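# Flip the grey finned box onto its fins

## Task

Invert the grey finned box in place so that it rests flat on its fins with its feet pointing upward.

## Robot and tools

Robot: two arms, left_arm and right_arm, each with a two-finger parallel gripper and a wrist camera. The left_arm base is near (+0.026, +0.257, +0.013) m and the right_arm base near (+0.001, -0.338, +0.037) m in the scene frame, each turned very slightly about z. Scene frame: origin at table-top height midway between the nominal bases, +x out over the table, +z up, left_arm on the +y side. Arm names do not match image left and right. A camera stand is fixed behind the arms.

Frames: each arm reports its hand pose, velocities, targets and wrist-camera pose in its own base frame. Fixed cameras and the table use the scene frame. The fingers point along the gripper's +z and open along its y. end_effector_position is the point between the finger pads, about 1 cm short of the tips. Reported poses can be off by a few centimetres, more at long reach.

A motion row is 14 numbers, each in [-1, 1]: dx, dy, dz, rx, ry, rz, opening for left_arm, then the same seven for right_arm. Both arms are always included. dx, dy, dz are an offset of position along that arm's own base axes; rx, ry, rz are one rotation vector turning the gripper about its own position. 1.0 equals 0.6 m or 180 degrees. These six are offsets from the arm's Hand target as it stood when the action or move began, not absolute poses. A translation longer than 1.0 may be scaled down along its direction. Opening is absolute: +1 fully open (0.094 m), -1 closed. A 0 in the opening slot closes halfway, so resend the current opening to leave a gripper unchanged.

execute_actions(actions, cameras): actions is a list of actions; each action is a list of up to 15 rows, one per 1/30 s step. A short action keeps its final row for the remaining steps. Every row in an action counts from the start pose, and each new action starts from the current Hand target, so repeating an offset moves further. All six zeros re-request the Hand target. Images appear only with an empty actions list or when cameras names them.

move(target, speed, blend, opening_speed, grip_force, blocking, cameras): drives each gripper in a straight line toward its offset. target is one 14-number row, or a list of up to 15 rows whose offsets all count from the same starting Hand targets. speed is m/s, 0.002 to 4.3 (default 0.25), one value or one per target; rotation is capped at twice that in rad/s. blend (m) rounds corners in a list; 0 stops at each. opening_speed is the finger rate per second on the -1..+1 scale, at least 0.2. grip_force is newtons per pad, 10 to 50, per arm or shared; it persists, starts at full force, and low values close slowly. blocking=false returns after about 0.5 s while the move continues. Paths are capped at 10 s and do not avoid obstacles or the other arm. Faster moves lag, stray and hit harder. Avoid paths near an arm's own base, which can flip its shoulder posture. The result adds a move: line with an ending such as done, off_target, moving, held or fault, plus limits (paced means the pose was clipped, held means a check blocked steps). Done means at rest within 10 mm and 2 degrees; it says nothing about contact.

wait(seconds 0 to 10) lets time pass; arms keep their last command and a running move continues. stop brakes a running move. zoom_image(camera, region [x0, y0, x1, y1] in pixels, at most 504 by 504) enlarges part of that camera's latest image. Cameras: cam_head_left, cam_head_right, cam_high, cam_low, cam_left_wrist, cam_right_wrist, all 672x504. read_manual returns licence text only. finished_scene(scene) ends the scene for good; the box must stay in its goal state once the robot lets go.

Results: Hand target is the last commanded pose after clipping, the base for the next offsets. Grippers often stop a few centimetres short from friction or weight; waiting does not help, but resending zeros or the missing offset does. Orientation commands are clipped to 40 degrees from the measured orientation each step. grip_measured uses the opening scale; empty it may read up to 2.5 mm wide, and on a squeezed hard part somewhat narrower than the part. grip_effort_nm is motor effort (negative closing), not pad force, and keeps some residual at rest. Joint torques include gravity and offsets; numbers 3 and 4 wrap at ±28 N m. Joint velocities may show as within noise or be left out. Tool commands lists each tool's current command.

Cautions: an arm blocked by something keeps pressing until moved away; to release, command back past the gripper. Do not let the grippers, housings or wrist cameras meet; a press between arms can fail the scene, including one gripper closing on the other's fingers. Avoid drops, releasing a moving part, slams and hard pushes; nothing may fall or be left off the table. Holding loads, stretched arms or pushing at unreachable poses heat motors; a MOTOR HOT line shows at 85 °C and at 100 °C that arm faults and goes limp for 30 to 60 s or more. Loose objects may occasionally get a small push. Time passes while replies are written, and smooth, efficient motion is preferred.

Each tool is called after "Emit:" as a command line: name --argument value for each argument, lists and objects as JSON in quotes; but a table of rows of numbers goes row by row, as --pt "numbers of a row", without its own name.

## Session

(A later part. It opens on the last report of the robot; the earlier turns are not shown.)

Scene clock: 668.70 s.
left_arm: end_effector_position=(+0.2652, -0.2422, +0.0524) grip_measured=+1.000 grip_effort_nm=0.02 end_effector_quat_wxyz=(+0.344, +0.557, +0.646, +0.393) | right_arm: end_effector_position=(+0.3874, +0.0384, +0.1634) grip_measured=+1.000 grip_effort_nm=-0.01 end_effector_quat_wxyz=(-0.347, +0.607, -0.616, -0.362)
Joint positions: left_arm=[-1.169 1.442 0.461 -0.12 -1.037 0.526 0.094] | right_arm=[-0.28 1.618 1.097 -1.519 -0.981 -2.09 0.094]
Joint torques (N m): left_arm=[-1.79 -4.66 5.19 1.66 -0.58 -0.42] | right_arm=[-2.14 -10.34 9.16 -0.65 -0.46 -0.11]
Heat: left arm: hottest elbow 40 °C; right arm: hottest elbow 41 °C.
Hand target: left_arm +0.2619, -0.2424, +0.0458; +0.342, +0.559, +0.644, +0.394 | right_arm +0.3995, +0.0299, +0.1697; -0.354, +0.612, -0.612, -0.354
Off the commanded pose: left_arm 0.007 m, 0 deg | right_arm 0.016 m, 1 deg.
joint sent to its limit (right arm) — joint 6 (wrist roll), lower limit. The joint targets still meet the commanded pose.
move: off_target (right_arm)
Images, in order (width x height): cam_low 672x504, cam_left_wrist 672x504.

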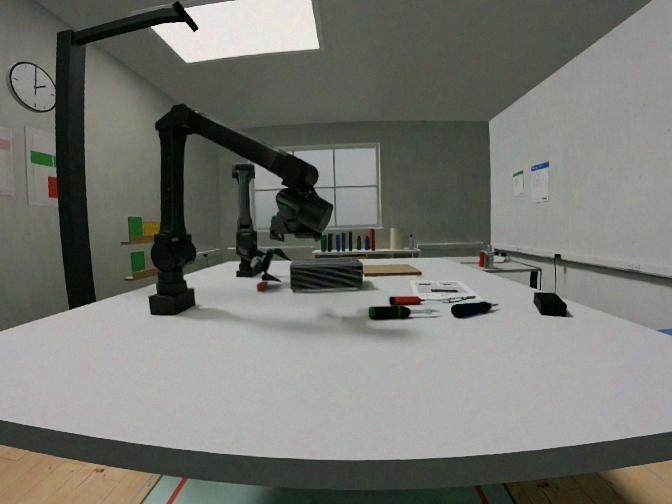

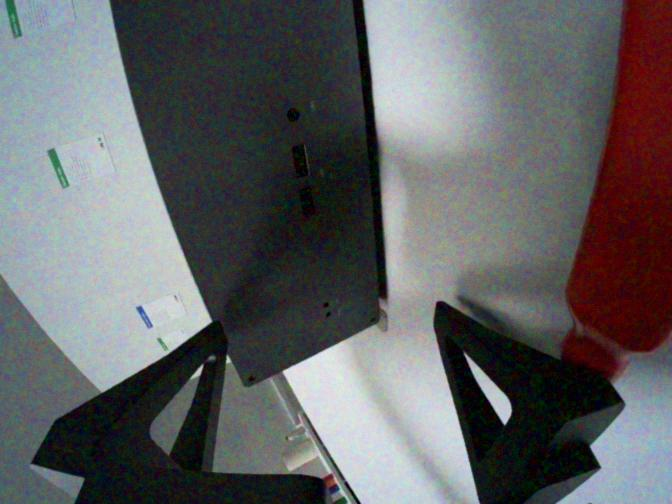

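Emit:
move --target '[0,0,-0.007,0,0,0,1, 0,0,0,0,0,0,1]' --cameras '[]' --speed 0.03

Emit:
move --target '[0,0,-0.005,0,0,0,1, 0,0,0,0,0,0,1]' --cameras '["cam_left_wrist","cam_low"]' --speed 0.03

Emit:
zoom_image --camera "cam_left_wrist" --region '[400, 270, 560, 430]'

Scene clock: 675.50 s.
left_arm: end_effector_position=(+0.2655, -0.2426, +0.0496) grip_measured=+1.000 grip_effort_nm=0.02 end_effector_quat_wxyz=(+0.344, +0.556, +0.646, +0.394) | right_arm: end_effector_position=(+0.3874, +0.0384, +0.1634) grip_measured=+1.000 grip_effort_nm=-0.01 end_effector_quat_wxyz=(-0.347, +0.607, -0.616, -0.362)
Joint positions: left_arm=[-1.169 1.455 0.461 -0.109 -1.039 0.525 0.094] | right_arm=[-0.28 1.618 1.097 -1.519 -0.981 -2.09 0.094]
Joint torques (N m): left_arm=[-1.44 -4.6 4.92 1.92 -0.53 -0.41] | right_arm=[-1.96 -10.05 9.05 -0.75 -0.48 -0.13]
Heat: left arm: hottest elbow 40 °C; right arm: hottest elbow 41 °C.
Hand target: left_arm +0.2619, -0.2424, +0.0416; +0.343, +0.559, +0.644, +0.394 | right_arm +0.3995, +0.0299, +0.1697; -0.354, +0.612, -0.612, -0.354
Off the commanded pose: left_arm 0.009 m, 0 deg | right_arm 0.016 m, 1 deg.
joint sent to its limit (right arm) — joint 6 (wrist roll), lower limit. The joint targets still meet the commanded pose.
move: off_target (right_arm)
No camera images: "cameras" was empty.

Scene clock: 676.33 s.
left_arm: end_effector_position=(+0.2663, -0.2437, +0.0496) grip_measured=+1.000 grip_effort_nm=0.02 end_effector_quat_wxyz=(+0.348, +0.553, +0.647, +0.394) | right_arm: end_effector_position=(+0.3874, +0.0384, +0.1634) grip_measured=+1.000 grip_effort_nm=-0.01 end_effector_quat_wxyz=(-0.347, +0.607, -0.616, -0.362)
Joint positions: left_arm=[-1.169 1.46 0.461 -0.094 -1.042 0.524 0.094] | right_arm=[-0.28 1.618 1.097 -1.519 -0.981 -2.09 0.094]
Joint torques (N m): left_arm=[-1.67 -4.07 4.72 1.87 -0.4 -0.4] | right_arm=[-1.9 -9.93 9.11 -0.68 -0.43 -0.14]
Heat: left arm: hottest elbow 40 °C; right arm: hottest elbow 41 °C.
Hand target: left_arm +0.2619, -0.2424, +0.0386; +0.342, +0.559, +0.644, +0.394 | right_arm +0.3995, +0.0299, +0.1697; -0.354, +0.612, -0.612, -0.354
Off the commanded pose: left_arm 0.012 m, 1 deg | right_arm 0.016 m, 1 deg.
joint sent to its limit (right arm) — joint 6 (wrist roll), lower limit. The joint targets still meet the commanded pose.
move: off_target (left_arm, right_arm)
Images, in order (width x height): cam_low 672x504, cam_left_wrist 672x504.

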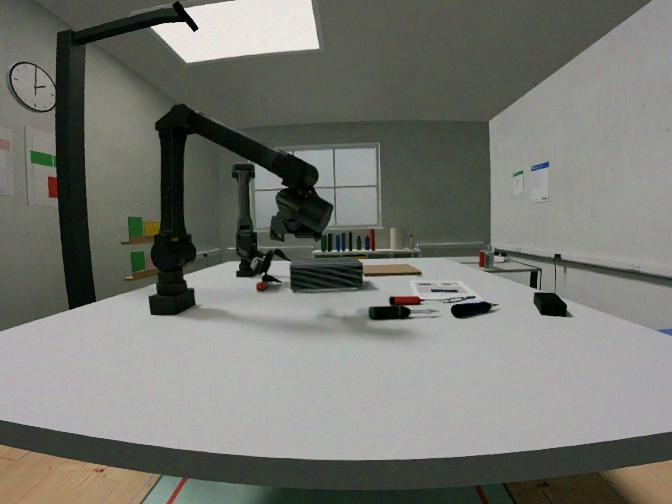

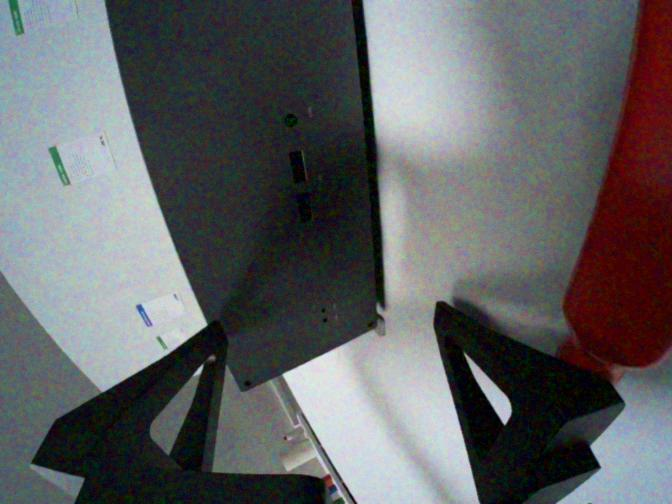

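Scaled by 3.150 from the camera's 672x504 image, which has a finer 960x720 frame.

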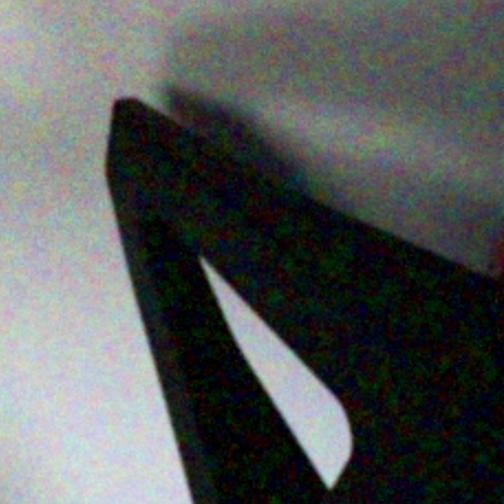

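Emit:
move --target '[0,0,0.02,0,0,0,1, 0,0,0,0,0,0,1]' --cameras '["cam_left_wrist","cam_low","cam_high"]' --speed 0.03

Emit:
zoom_image --camera "cam_left_wrist" --region '[340, 250, 420, 350]'

Emit:
zoom_image --camera "cam_high" --region '[240, 120, 400, 250]'

Scene clock: 693.33 s.
left_arm: end_effector_position=(+0.2651, -0.2410, +0.0494) grip_measured=+1.000 grip_effort_nm=0.02 end_effector_quat_wxyz=(+0.342, +0.556, +0.646, +0.396) | right_arm: end_effector_position=(+0.3874, +0.0384, +0.1634) grip_measured=+1.000 grip_effort_nm=-0.01 end_effector_quat_wxyz=(-0.347, +0.607, -0.616, -0.362)
Joint positions: left_arm=[-1.169 1.455 0.461 -0.118 -1.042 0.519 0.094] | right_arm=[-0.28 1.618 1.097 -1.519 -0.981 -2.09 0.094]
Joint velocities: left_arm=[-0.005 0.005 -0.022 -0.046 -0.095 -0.066 0] | right_arm=[within noise]
Joint torques (N m): left_arm=[-1.61 -7.24 5.38 0.79 -0.4 -0.34] | right_arm=[-1.26 -9.99 8.9 -0.64 -0.51 -0.14]
Heat: left arm: hottest elbow 39 °C; right arm: hottest elbow 42 °C.
Hand target: left_arm +0.2620, -0.2424, +0.0506; +0.342, +0.559, +0.644, +0.394 | right_arm +0.3995, +0.0299, +0.1697; -0.354, +0.612, -0.612, -0.354
Off the commanded pose: left_arm 0.004 m, 1 deg | right_arm 0.016 m, 1 deg.
joint sent to its limit (right arm) — joint 6 (wrist roll), lower limit. The joint targets still meet the commanded pose.
move: off_target (right_arm)
Images, in order (width x height): cam_high 672x504, cam_low 672x504, cam_left_wrist 672x504.

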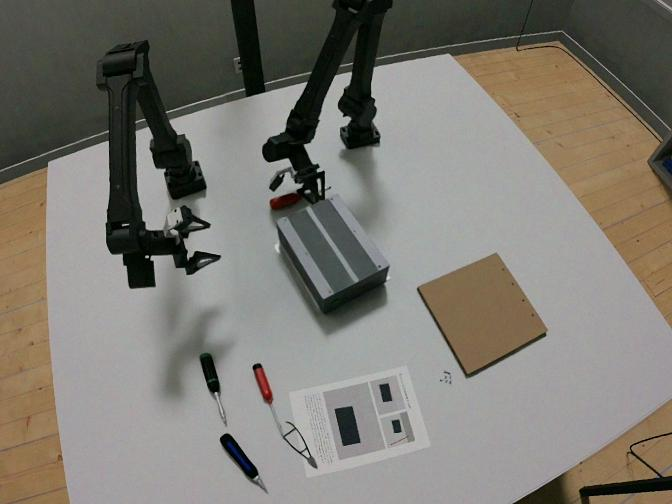

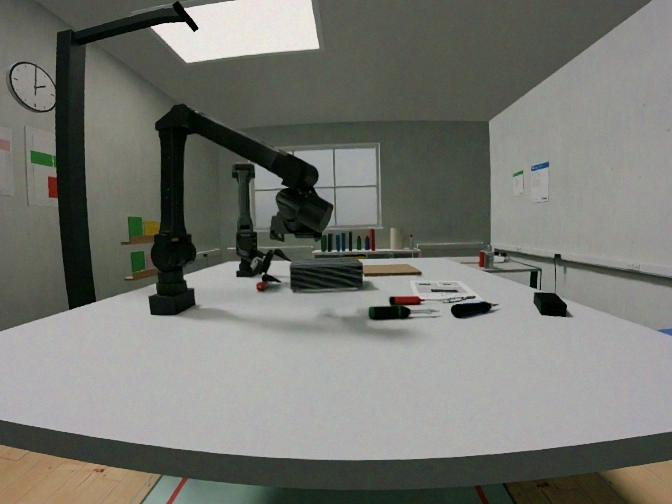

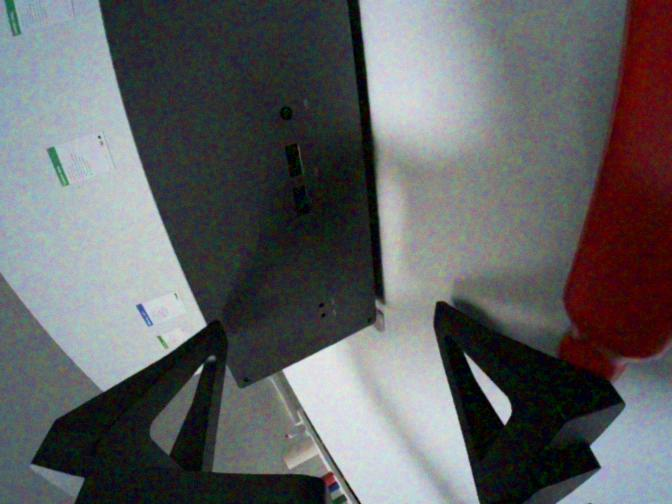

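Scaled by 5.040 from the camera's 672x504 image, which has a finer 960x720 frame.

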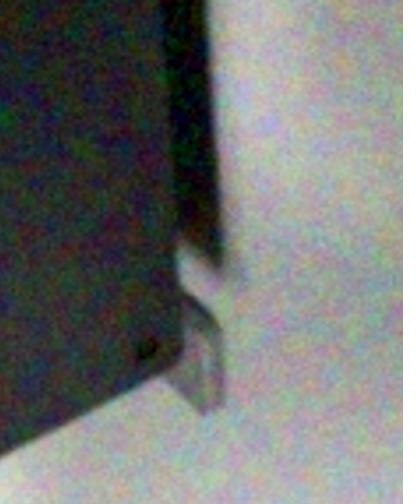

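Scaled by 3.150.

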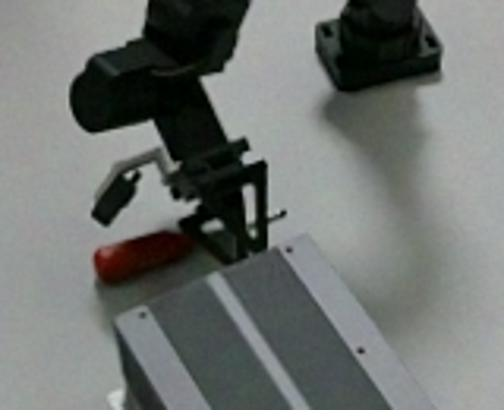

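Emit:
move --pt "0 0 0.058 0.0054 -0.0385 0.0167 1 0 0 0 0 0 0 1" --pt "0.058 0 0.058 0.0054 -0.0385 0.0167 1 0 0 0 0 0 0 1" --pt "0.058 0 0.03 0.0054 -0.0385 0.0167 1 0 0 0 0 0 0 1" --cameras '["cam_left_wrist","cam_low"]' --speed 0.06

Emit:
zoom_image --camera "cam_left_wrist" --region '[140, 200, 480, 420]'

Emit:
zoom_image --camera "cam_low" --region '[240, 220, 340, 310]'

Scene clock: 753.03 s.
left_arm: end_effector_position=(+0.2914, -0.2393, +0.0705) grip_measured=+1.000 grip_effort_nm=0.02 end_effector_quat_wxyz=(+0.368, +0.520, +0.633, +0.440) | right_arm: end_effector_position=(+0.3874, +0.0384, +0.1634) grip_measured=+1.000 grip_effort_nm=-0.01 end_effector_quat_wxyz=(-0.347, +0.607, -0.616, -0.362)
Joint positions: left_arm=[-1.118 1.476 0.465 0.065 -1.134 0.663 0.094] | right_arm=[-0.28 1.618 1.097 -1.519 -0.981 -2.09 0.094]
Joint torques (N m): left_arm=[0.21 -5.13 6.48 2.11 -0.32 -0.17] | right_arm=[-1.79 -9.99 8.96 -0.64 -0.42 -0.12]
Heat: left arm: hottest elbow 38 °C; right arm: hottest elbow 42 °C.
Hand target: left_arm +0.2967, -0.2424, +0.0686; +0.366, +0.520, +0.633, +0.441 | right_arm +0.3995, +0.0299, +0.1697; -0.354, +0.612, -0.612, -0.354
Off the commanded pose: left_arm 0.006 m, 0 deg | right_arm 0.016 m, 1 deg.
joint sent to its limit (right arm) — joint 6 (wrist roll), lower limit. The joint targets still meet the commanded pose.
move: off_target (right_arm)
Images, in order (width x height): cam_low 672x504, cam_left_wrist 672x504.

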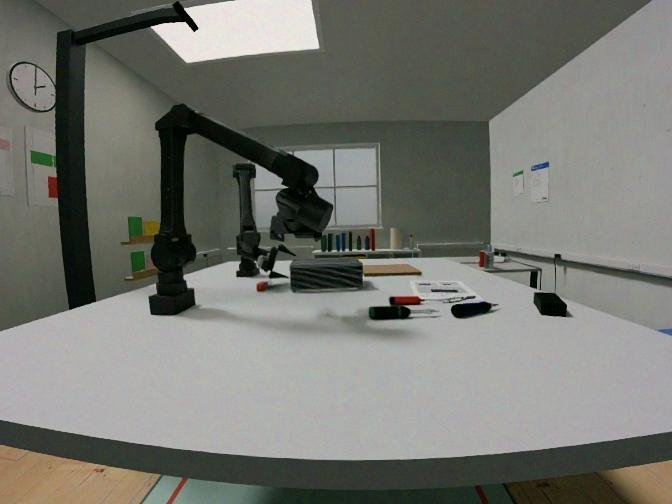

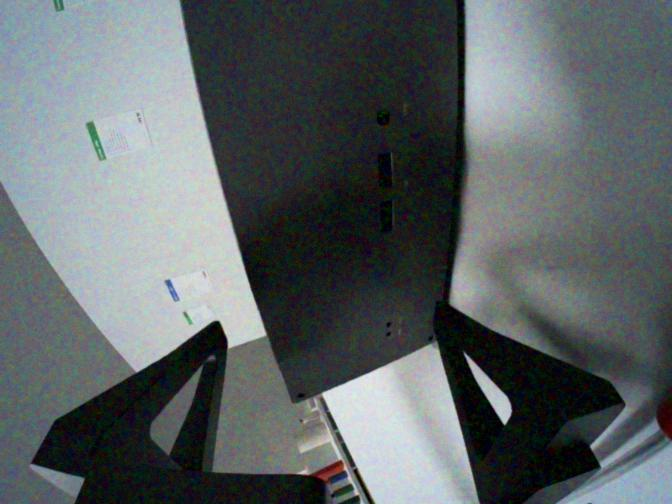

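Scaled by 1.482 from the camera's 672x504 image, which has a finer 960x720 frame.

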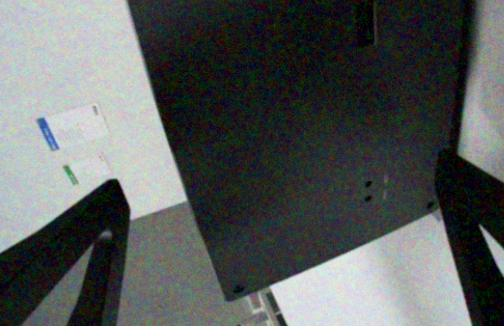

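Scaled by 5.040.

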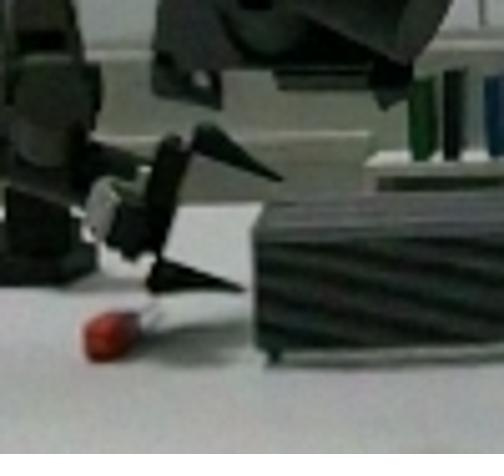

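Emit:
move --target '[0.007,0,-0.02,0,0,0,1, 0,0,0,0,0,0,1]' --cameras '[]' --speed 0.04

Emit:
move --target '[0,0,-0.006,0,0,0,1, 0,0,0,0,0,0,1]' --cameras '["cam_left_wrist","cam_low"]' --speed 0.03

Emit:
zoom_image --camera "cam_left_wrist" --region '[140, 200, 480, 420]'

Emit:
zoom_image --camera "cam_low" --region '[240, 220, 340, 310]'

Scene clock: 762.20 s.
left_arm: end_effector_position=(+0.2967, -0.2417, +0.0608) grip_measured=+1.000 grip_effort_nm=0.02 end_effector_quat_wxyz=(+0.370, +0.518, +0.634, +0.438) | right_arm: end_effector_position=(+0.3874, +0.0384, +0.1634) grip_measured=+1.000 grip_effort_nm=-0.01 end_effector_quat_wxyz=(-0.347, +0.607, -0.616, -0.362)
Joint positions: left_arm=[-1.105 1.523 0.465 0.14 -1.127 0.685 0.094] | right_arm=[-0.28 1.618 1.097 -1.519 -0.981 -2.09 0.094]
Joint torques (N m): left_arm=[0.09 -5.42 5.76 2.09 -0.32 -0.13] | right_arm=[-1.79 -9.88 9.2 -0.7 -0.47 -0.08]
Heat: left arm: hottest elbow 39 °C; right arm: hottest elbow 42 °C.
Hand target: left_arm +0.3009, -0.2424, +0.0566; +0.366, +0.520, +0.633, +0.441 | right_arm +0.3995, +0.0299, +0.1697; -0.354, +0.612, -0.612, -0.354
Off the commanded pose: left_arm 0.006 m, 1 deg | right_arm 0.016 m, 1 deg.
joint sent to its limit (right arm) — joint 6 (wrist roll), lower limit. The joint targets still meet the commanded pose.
move: off_target (right_arm)
No camera images: "cameras" was empty.

Scene clock: 763.07 s.
left_arm: end_effector_position=(+0.2971, -0.2426, +0.0579) grip_measured=+1.000 grip_effort_nm=0.02 end_effector_quat_wxyz=(+0.371, +0.518, +0.634, +0.438) | right_arm: end_effector_position=(+0.3874, +0.0384, +0.1634) grip_measured=+1.000 grip_effort_nm=-0.01 end_effector_quat_wxyz=(-0.347, +0.607, -0.616, -0.362)
Joint positions: left_arm=[-1.105 1.536 0.465 0.155 -1.127 0.686 0.094] | right_arm=[-0.28 1.618 1.097 -1.519 -0.981 -2.09 0.094]
Joint torques (N m): left_arm=[0.15 -5.36 5.53 2.22 -0.31 -0.14] | right_arm=[-2.02 -9.17 8.88 -0.73 -0.45 -0.14]
Heat: left arm: hottest elbow 39 °C; right arm: hottest elbow 42 °C.
Hand target: left_arm +0.3009, -0.2424, +0.0530; +0.366, +0.520, +0.633, +0.441 | right_arm +0.3995, +0.0299, +0.1697; -0.354, +0.612, -0.612, -0.354
Off the commanded pose: left_arm 0.006 m, 1 deg | right_arm 0.016 m, 1 deg.
joint sent to its limit (right arm) — joint 6 (wrist roll), lower limit. The joint targets still meet the commanded pose.
move: off_target (right_arm)
Images, in order (width x height): cam_low 672x504, cam_left_wrist 672x504.

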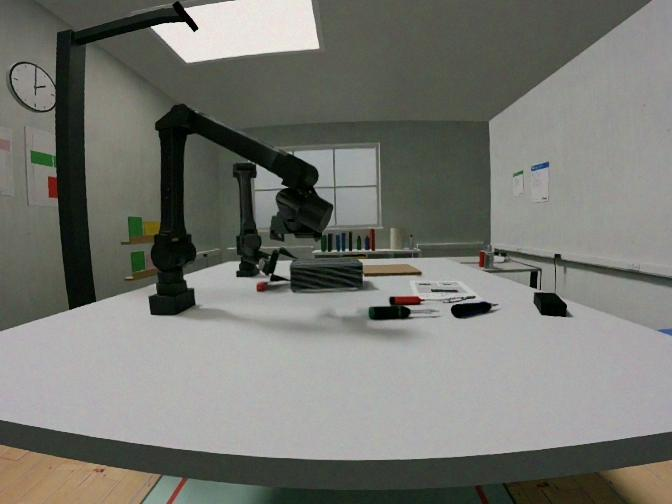

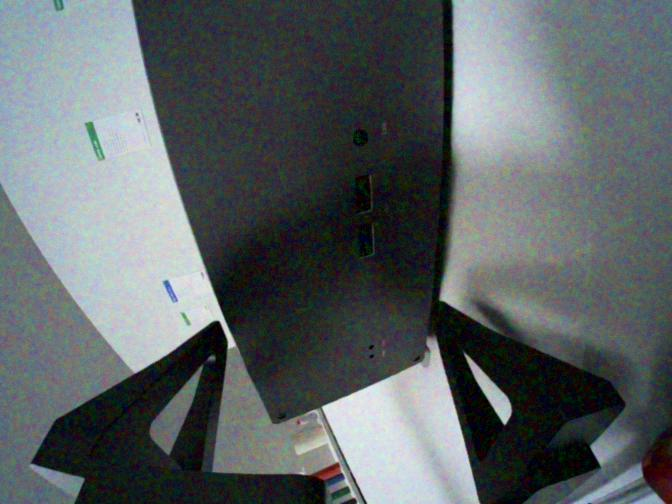

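Scaled by 1.482 from the camera's 672x504 image, which has a finer 960x720 frame.

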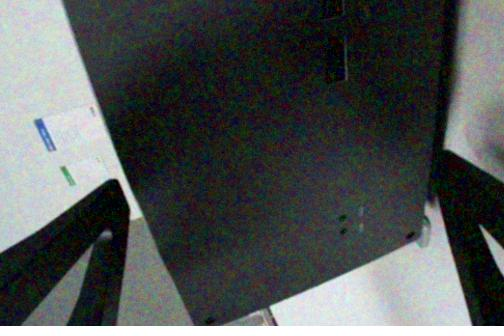

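Scaled by 5.040.

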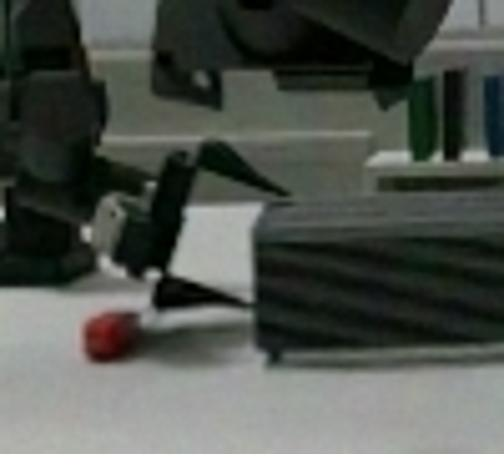

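Emit:
move --target '[0,0,-0.007,0,0,0,1, 0,0,0,0,0,0,1]' --cameras '[]' --speed 0.03

Emit:
move --target '[0,0,-0.004,0,0,0,1, 0,0,0,0,0,0,1]' --cameras '[]' --speed 0.03

Emit:
move --target '[0,0,-0.004,0,0,0,1, 0,0,0,0,0,0,1]' --cameras '["cam_left_wrist","cam_low"]' --speed 0.03

Emit:
zoom_image --camera "cam_left_wrist" --region '[140, 200, 480, 420]'

Emit:
zoom_image --camera "cam_low" --region '[240, 220, 340, 310]'

Scene clock: 773.40 s.
left_arm: end_effector_position=(+0.2975, -0.2434, +0.0542) grip_measured=+1.000 grip_effort_nm=0.02 end_effector_quat_wxyz=(+0.372, +0.517, +0.635, +0.438) | right_arm: end_effector_position=(+0.3874, +0.0384, +0.1634) grip_measured=+1.000 grip_effort_nm=-0.01 end_effector_quat_wxyz=(-0.347, +0.607, -0.616, -0.362)
Joint positions: left_arm=[-1.105 1.552 0.465 0.173 -1.127 0.686 0.094] | right_arm=[-0.28 1.618 1.097 -1.519 -0.981 -2.09 0.094]
Joint torques (N m): left_arm=[0.03 -5.71 5.27 2.36 -0.32 -0.14] | right_arm=[-1.85 -9.64 9.13 -0.58 -0.45 -0.15]
Heat: left arm: hottest elbow 39 °C; right arm: hottest elbow 42 °C.
Hand target: left_arm +0.3009, -0.2424, +0.0488; +0.366, +0.520, +0.633, +0.441 | right_arm +0.3995, +0.0299, +0.1697; -0.354, +0.612, -0.612, -0.354
Off the commanded pose: left_arm 0.006 m, 1 deg | right_arm 0.016 m, 1 deg.
joint sent to its limit (right arm) — joint 6 (wrist roll), lower limit. The joint targets still meet the commanded pose.
move: off_target (right_arm)
No camera images: "cameras" was empty.

Scene clock: 774.20 s.
left_arm: end_effector_position=(+0.2978, -0.2438, +0.0521) grip_measured=+1.000 grip_effort_nm=0.02 end_effector_quat_wxyz=(+0.372, +0.517, +0.635, +0.438) | right_arm: end_effector_position=(+0.3874, +0.0384, +0.1634) grip_measured=+1.000 grip_effort_nm=-0.01 end_effector_quat_wxyz=(-0.347, +0.607, -0.616, -0.362)
Joint positions: left_arm=[-1.105 1.562 0.465 0.183 -1.127 0.686 0.094] | right_arm=[-0.28 1.618 1.097 -1.519 -0.981 -2.09 0.094]
Joint torques (N m): left_arm=[0.15 -5.66 5.12 2.21 -0.31 -0.14] | right_arm=[-2.02 -9.64 8.85 -0.55 -0.47 -0.12]
Heat: left arm: hottest elbow 39 °C; right arm: hottest elbow 42 °C.
Hand target: left_arm +0.3009, -0.2424, +0.0464; +0.365, +0.520, +0.633, +0.441 | right_arm +0.3995, +0.0299, +0.1697; -0.354, +0.612, -0.612, -0.354
Off the commanded pose: left_arm 0.007 m, 1 deg | right_arm 0.016 m, 1 deg.
joint sent to its limit (right arm) — joint 6 (wrist roll), lower limit. The joint targets still meet the commanded pose.
move: off_target (right_arm)
No camera images: "cameras" was empty.

Scene clock: 775.00 s.
left_arm: end_effector_position=(+0.2982, -0.2444, +0.0517) grip_measured=+1.000 grip_effort_nm=0.02 end_effector_quat_wxyz=(+0.374, +0.515, +0.635, +0.437) | right_arm: end_effector_position=(+0.3874, +0.0384, +0.1634) grip_measured=+1.000 grip_effort_nm=-0.01 end_effector_quat_wxyz=(-0.347, +0.607, -0.616, -0.362)
Joint positions: left_arm=[-1.105 1.566 0.465 0.194 -1.128 0.686 0.094] | right_arm=[-0.28 1.618 1.097 -1.519 -0.981 -2.09 0.094]
Joint torques (N m): left_arm=[0.15 -5.25 5.01 2.25 -0.26 -0.15] | right_arm=[-1.67 -9.64 8.85 -0.65 -0.49 -0.15]
Heat: left arm: hottest elbow 38 °C; right arm: hottest elbow 42 °C.
Hand target: left_arm +0.3009, -0.2424, +0.0440; +0.365, +0.520, +0.633, +0.441 | right_arm +0.3995, +0.0299, +0.1697; -0.354, +0.612, -0.612, -0.354
Off the commanded pose: left_arm 0.008 m, 1 deg | right_arm 0.016 m, 1 deg.
joint sent to its limit (right arm) — joint 6 (wrist roll), lower limit. The joint targets still meet the commanded pose.
move: off_target (right_arm)
Images, in order (width x height): cam_low 672x504, cam_left_wrist 672x504.

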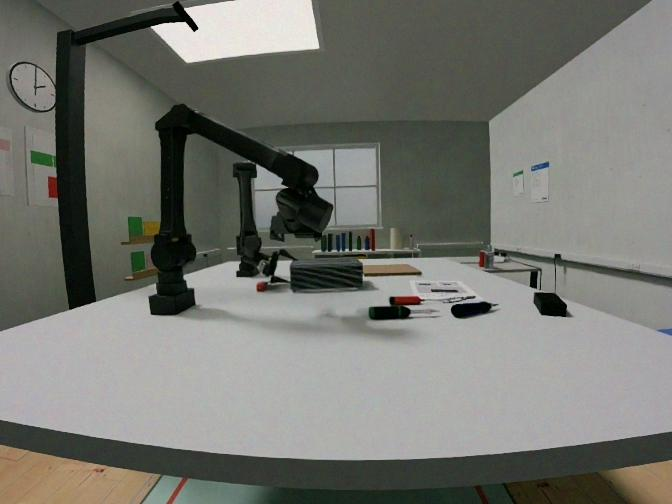

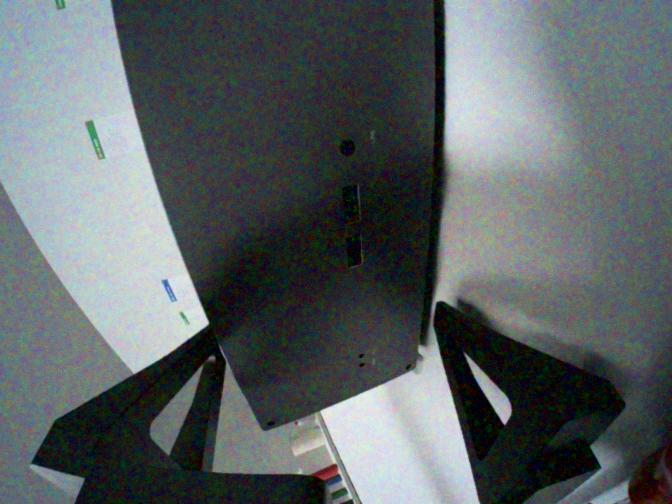

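Scaled by 1.482 from the camera's 672x504 image, which has a finer 960x720 frame.

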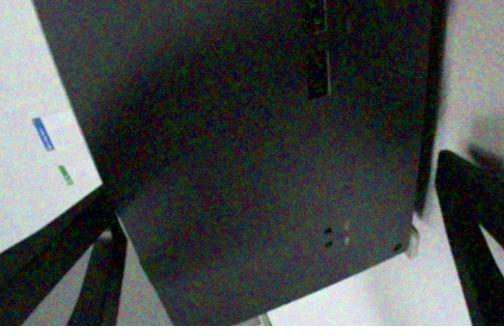

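Scaled by 5.040.

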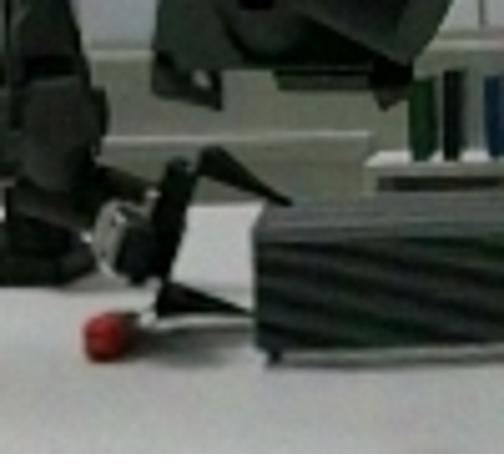

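Emit:
move --target '[0.015,0.003,0.006,0,0,0,1, 0,0,0,0,0,0,1]' --cameras '["cam_left_wrist"]' --speed 0.03

Emit:
zoom_image --camera "cam_left_wrist" --region '[360, 240, 520, 420]'

Emit:
zoom_image --camera "cam_left_wrist" --region '[140, 240, 300, 420]'

Scene clock: 792.40 s.
left_arm: end_effector_position=(+0.3069, -0.2419, +0.0530) grip_measured=+1.000 grip_effort_nm=0.02 end_effector_quat_wxyz=(+0.372, +0.517, +0.635, +0.438) | right_arm: end_effector_position=(+0.3874, +0.0384, +0.1634) grip_measured=+1.000 grip_effort_nm=-0.01 end_effector_quat_wxyz=(-0.347, +0.607, -0.616, -0.362)
Joint positions: left_arm=[-1.076 1.566 0.465 0.232 -1.109 0.735 0.094] | right_arm=[-0.28 1.618 1.097 -1.519 -0.981 -2.09 0.094]
Joint torques (N m): left_arm=[0.09 -5.83 5.14 2.21 -0.29 -0.16] | right_arm=[-1.49 -10.17 8.77 -0.65 -0.49 -0.14]
Heat: left arm: hottest elbow 38 °C; right arm: hottest elbow 42 °C.
Hand target: left_arm +0.3099, -0.2406, +0.0476; +0.366, +0.520, +0.633, +0.441 | right_arm +0.3995, +0.0299, +0.1697; -0.354, +0.612, -0.612, -0.354
Off the commanded pose: left_arm 0.006 m, 1 deg | right_arm 0.016 m, 1 deg.
joint sent to its limit (right arm) — joint 6 (wrist roll), lower limit. The joint targets still meet the commanded pose.
move: off_target (right_arm)
Images, in order (width x height): cam_left_wrist 672x504.

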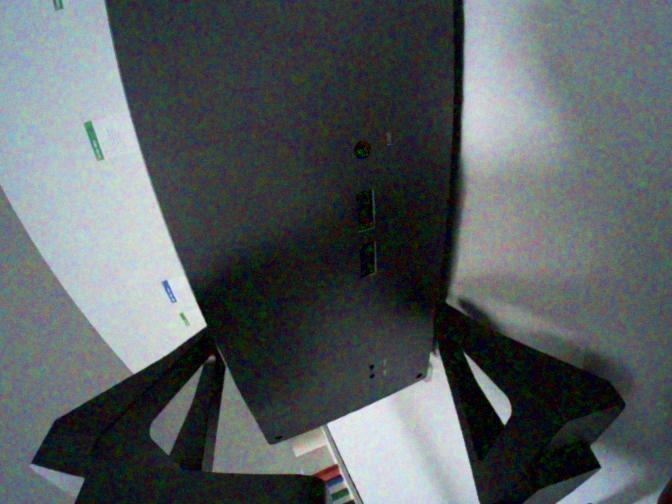

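Scaled by 2.800 from the camera's 672x504 image, which has a finer 960x720 frame.

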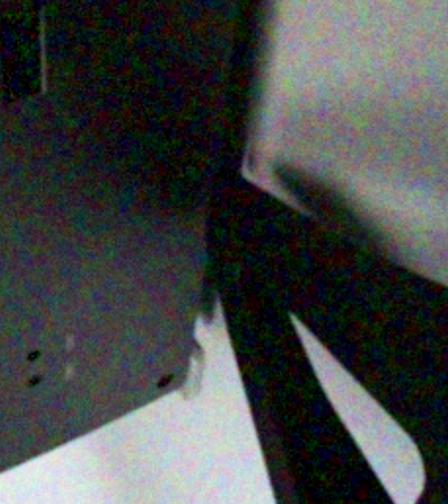

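Scaled by 2.800 from the camera's 672x504 image, which has a finer 960x720 frame.

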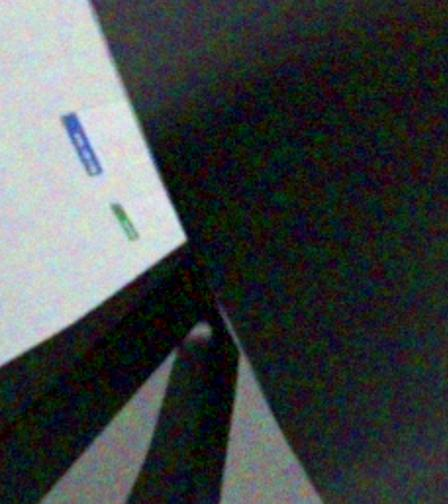

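Emit:
move --target '[0,0,-0.006,0,0,0,1, 0,0,0,0,0,0,1]' --cameras '[]' --speed 0.03

Emit:
move --target '[0.01,0.002,0,0,0,0,1, 0,0,0,0,0,0,1]' --cameras '["cam_left_wrist","cam_head_left"]' --speed 0.03

Emit:
zoom_image --camera "cam_left_wrist" --region '[360, 240, 520, 420]'

Emit:
zoom_image --camera "cam_left_wrist" --region '[140, 240, 300, 420]'

Scene clock: 802.27 s.
left_arm: end_effector_position=(+0.3074, -0.2428, +0.0519) grip_measured=+1.000 grip_effort_nm=0.02 end_effector_quat_wxyz=(+0.374, +0.515, +0.636, +0.437) | right_arm: end_effector_position=(+0.3874, +0.0384, +0.1634) grip_measured=+1.000 grip_effort_nm=-0.01 end_effector_quat_wxyz=(-0.347, +0.607, -0.616, -0.362)
Joint positions: left_arm=[-1.076 1.574 0.465 0.248 -1.11 0.736 0.094] | right_arm=[-0.28 1.618 1.097 -1.519 -0.981 -2.09 0.094]
Joint torques (N m): left_arm=[-0.09 -5.48 4.94 2.32 -0.26 -0.14] | right_arm=[-1.73 -9.76 9.02 -0.75 -0.45 -0.11]
Heat: left arm: hottest elbow 38 °C; right arm: hottest elbow 42 °C.
Hand target: left_arm +0.3099, -0.2406, +0.0440; +0.366, +0.520, +0.633, +0.441 | right_arm +0.3995, +0.0299, +0.1697; -0.354, +0.612, -0.612, -0.354
Off the commanded pose: left_arm 0.009 m, 1 deg | right_arm 0.016 m, 1 deg.
joint sent to its limit (right arm) — joint 6 (wrist roll), lower limit. The joint targets still meet the commanded pose.
move: off_target (right_arm)
No camera images: "cameras" was empty.

Scene clock: 803.23 s.
left_arm: end_effector_position=(+0.3109, -0.2433, +0.0521) grip_measured=+1.000 grip_effort_nm=0.02 end_effector_quat_wxyz=(+0.375, +0.516, +0.634, +0.437) | right_arm: end_effector_position=(+0.3874, +0.0384, +0.1634) grip_measured=+1.000 grip_effort_nm=-0.01 end_effector_quat_wxyz=(-0.347, +0.607, -0.616, -0.362)
Joint positions: left_arm=[-1.067 1.578 0.465 0.273 -1.102 0.761 0.094] | right_arm=[-0.28 1.618 1.097 -1.519 -0.981 -2.09 0.094]
Joint torques (N m): left_arm=[0.79 -5.42 4.94 2.51 -0.11 -0.11] | right_arm=[-1.9 -10.4 8.99 -0.72 -0.53 -0.15]
Heat: left arm: hottest elbow 38 °C; right arm: hottest elbow 42 °C.
Hand target: left_arm +0.3159, -0.2394, +0.0441; +0.366, +0.520, +0.633, +0.441 | right_arm +0.3995, +0.0299, +0.1697; -0.354, +0.612, -0.612, -0.354
Off the commanded pose: left_arm 0.010 m, 1 deg | right_arm 0.016 m, 1 deg.
joint sent to its limit (right arm) — joint 6 (wrist roll), lower limit. The joint targets still meet the commanded pose.
move: off_target (right_arm)
Images, in order (width x height): cam_head_left 672x504, cam_left_wrist 672x504.

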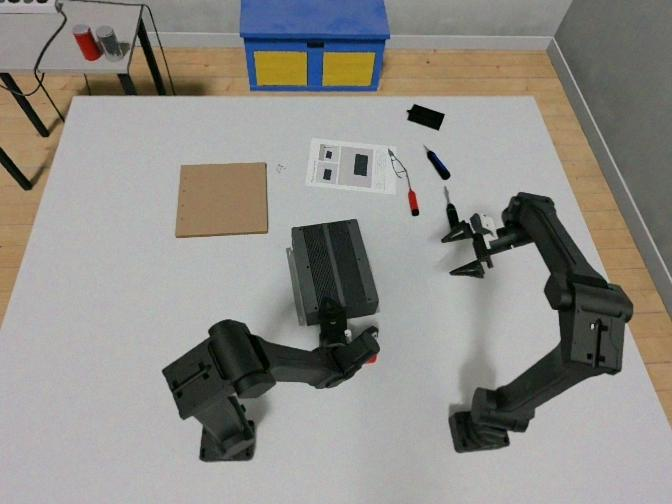

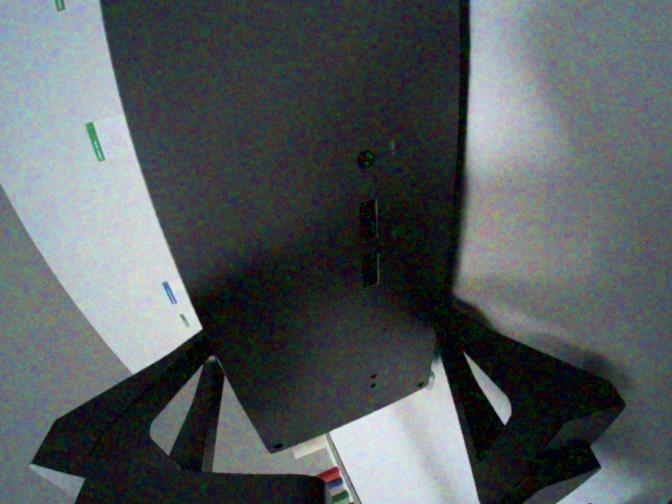

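Scaled by 2.800 from the camera's 672x504 image, which has a finer 960x720 frame.

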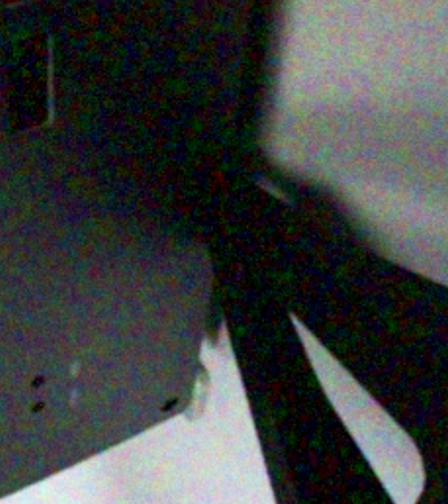

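Scaled by 2.800 from the camera's 672x504 image, which has a finer 960x720 frame.

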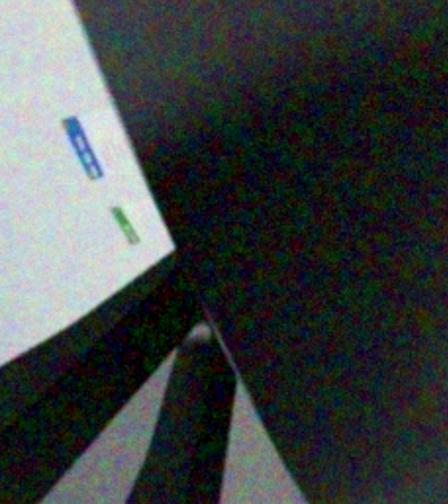

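Emit:
move --target '[0.012,0.002,-0.001,0,0,0,1, 0,0,0,0,0,0,1]' --cameras '["cam_left_wrist","cam_head_left"]' --speed 0.03

Emit:
zoom_image --camera "cam_left_wrist" --region '[360, 240, 520, 420]'

Emit:
zoom_image --camera "cam_head_left" --region '[260, 200, 420, 380]'

Scene clock: 813.87 s.
left_arm: end_effector_position=(+0.3132, -0.2431, +0.0518) grip_measured=+1.000 grip_effort_nm=0.02 end_effector_quat_wxyz=(+0.378, +0.519, +0.631, +0.435) | right_arm: end_effector_position=(+0.3874, +0.0384, +0.1634) grip_measured=+1.000 grip_effort_nm=-0.01 end_effector_quat_wxyz=(-0.347, +0.607, -0.616, -0.362)
Joint positions: left_arm=[-1.058 1.581 0.458 0.31 -1.089 0.792 0.094] | right_arm=[-0.28 1.618 1.097 -1.519 -0.981 -2.09 0.094]
Joint torques (N m): left_arm=[1.55 -4.72 5.53 2.54 -0.02 -0.09] | right_arm=[-1.67 -9.93 9.01 -0.66 -0.5 -0.16]
Heat: left arm: hottest elbow 38 °C; right arm: hottest elbow 42 °C.
Hand target: left_arm +0.3231, -0.2381, +0.0433; +0.366, +0.520, +0.633, +0.441 | right_arm +0.3995, +0.0299, +0.1697; -0.354, +0.612, -0.612, -0.354
Off the commanded pose: left_arm 0.014 m, 2 deg | right_arm 0.016 m, 1 deg.
joint sent to its limit (right arm) — joint 6 (wrist roll), lower limit. The joint targets still meet the commanded pose.
move: off_target (left_arm, right_arm)
Images, in order (width x height): cam_head_left 672x504, cam_left_wrist 672x504.

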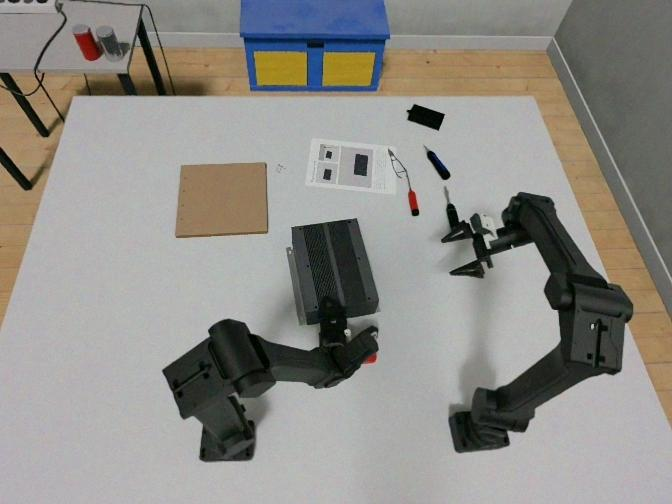

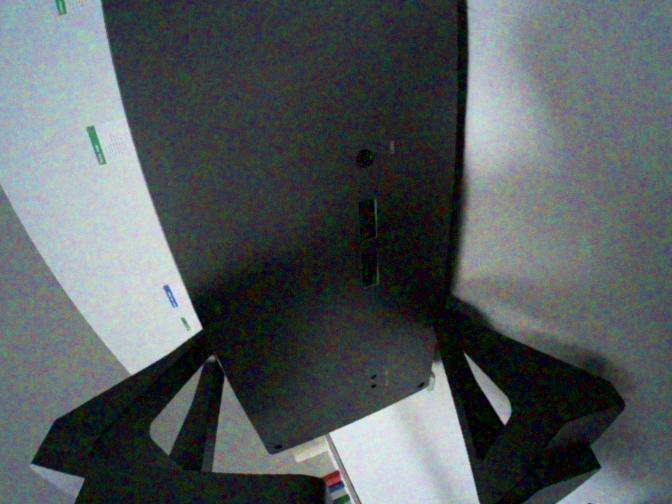

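Scaled by 2.800 from the camera's 672x504 image, which has a finer 960x720 frame.

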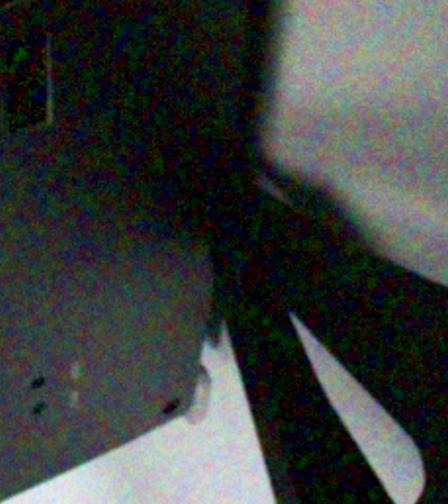

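Scaled by 2.800.

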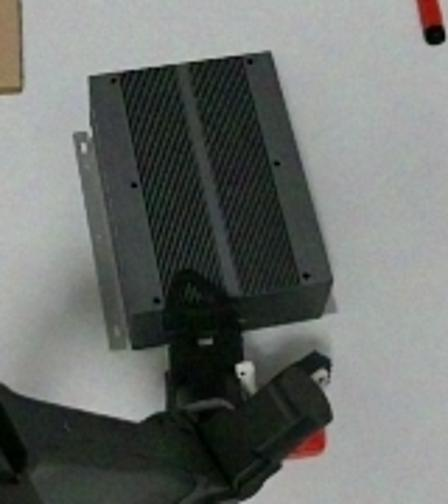

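Emit:
move --target '[0,0,0.04,0,0,0,1, 0,0,0,0,0,0,1]' --cameras '["cam_left_wrist","cam_low"]' --speed 0.03

Emit:
zoom_image --camera "cam_left_wrist" --region '[360, 240, 520, 420]'

Emit:
zoom_image --camera "cam_low" --region '[240, 220, 380, 310]'

Scene clock: 826.90 s.
left_arm: end_effector_position=(+0.3132, -0.2380, +0.0554) grip_measured=+1.000 grip_effort_nm=0.02 end_effector_quat_wxyz=(+0.364, +0.530, +0.630, +0.435) | right_arm: end_effector_position=(+0.3874, +0.0384, +0.1634) grip_measured=+1.000 grip_effort_nm=-0.01 end_effector_quat_wxyz=(-0.347, +0.607, -0.616, -0.362)
Joint positions: left_arm=[-1.047 1.545 0.458 0.246 -1.071 0.797 0.094] | right_arm=[-0.28 1.618 1.097 -1.519 -0.981 -2.09 0.094]
Joint torques (N m): left_arm=[1.03 -9 6.57 1.25 -0.72 -0.08] | right_arm=[-1.96 -9.76 9.05 -0.72 -0.5 -0.14]
Heat: left arm: hottest elbow 38 °C; right arm: hottest elbow 42 °C.
Hand target: left_arm +0.3230, -0.2382, +0.0674; +0.366, +0.520, +0.633, +0.441 | right_arm +0.3995, +0.0299, +0.1697; -0.354, +0.612, -0.612, -0.354
Off the commanded pose: left_arm 0.015 m, 1 deg | right_arm 0.016 m, 1 deg.
joint sent to its limit (right arm) — joint 6 (wrist roll), lower limit. The joint targets still meet the commanded pose.
move: off_target (left_arm, right_arm)
Images, in order (width x height): cam_low 672x504, cam_left_wrist 672x504.

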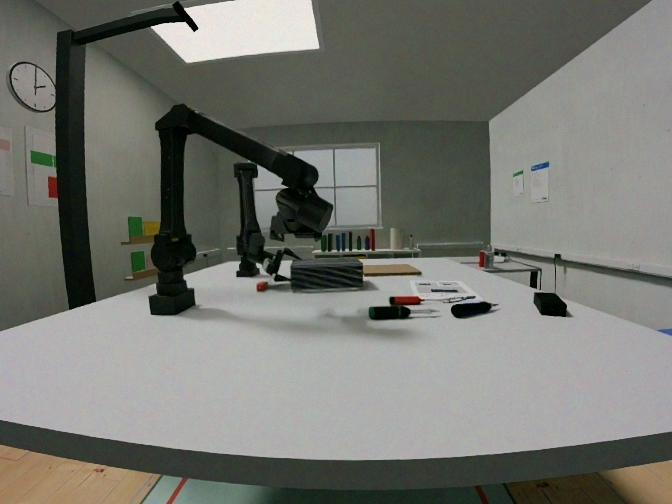

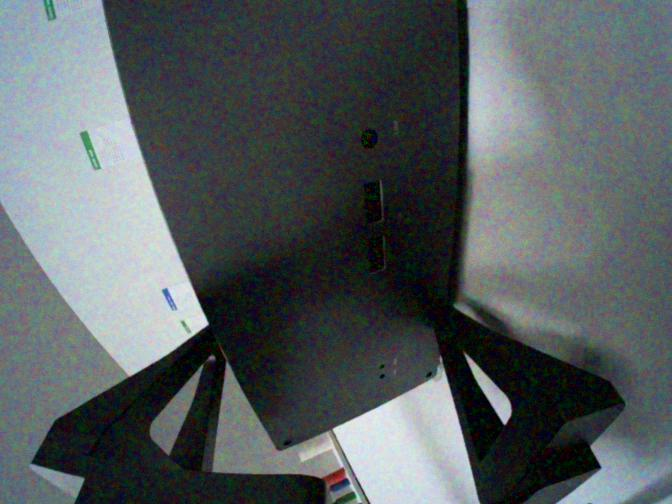

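Scaled by 2.800 from the camera's 672x504 image, which has a finer 960x720 frame.

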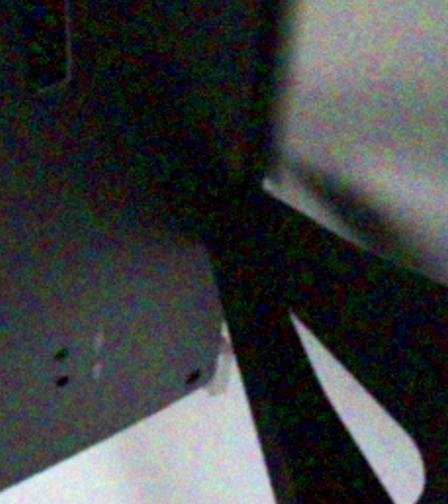

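Scaled by 3.600.

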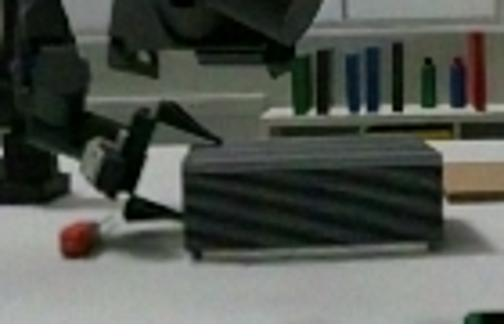

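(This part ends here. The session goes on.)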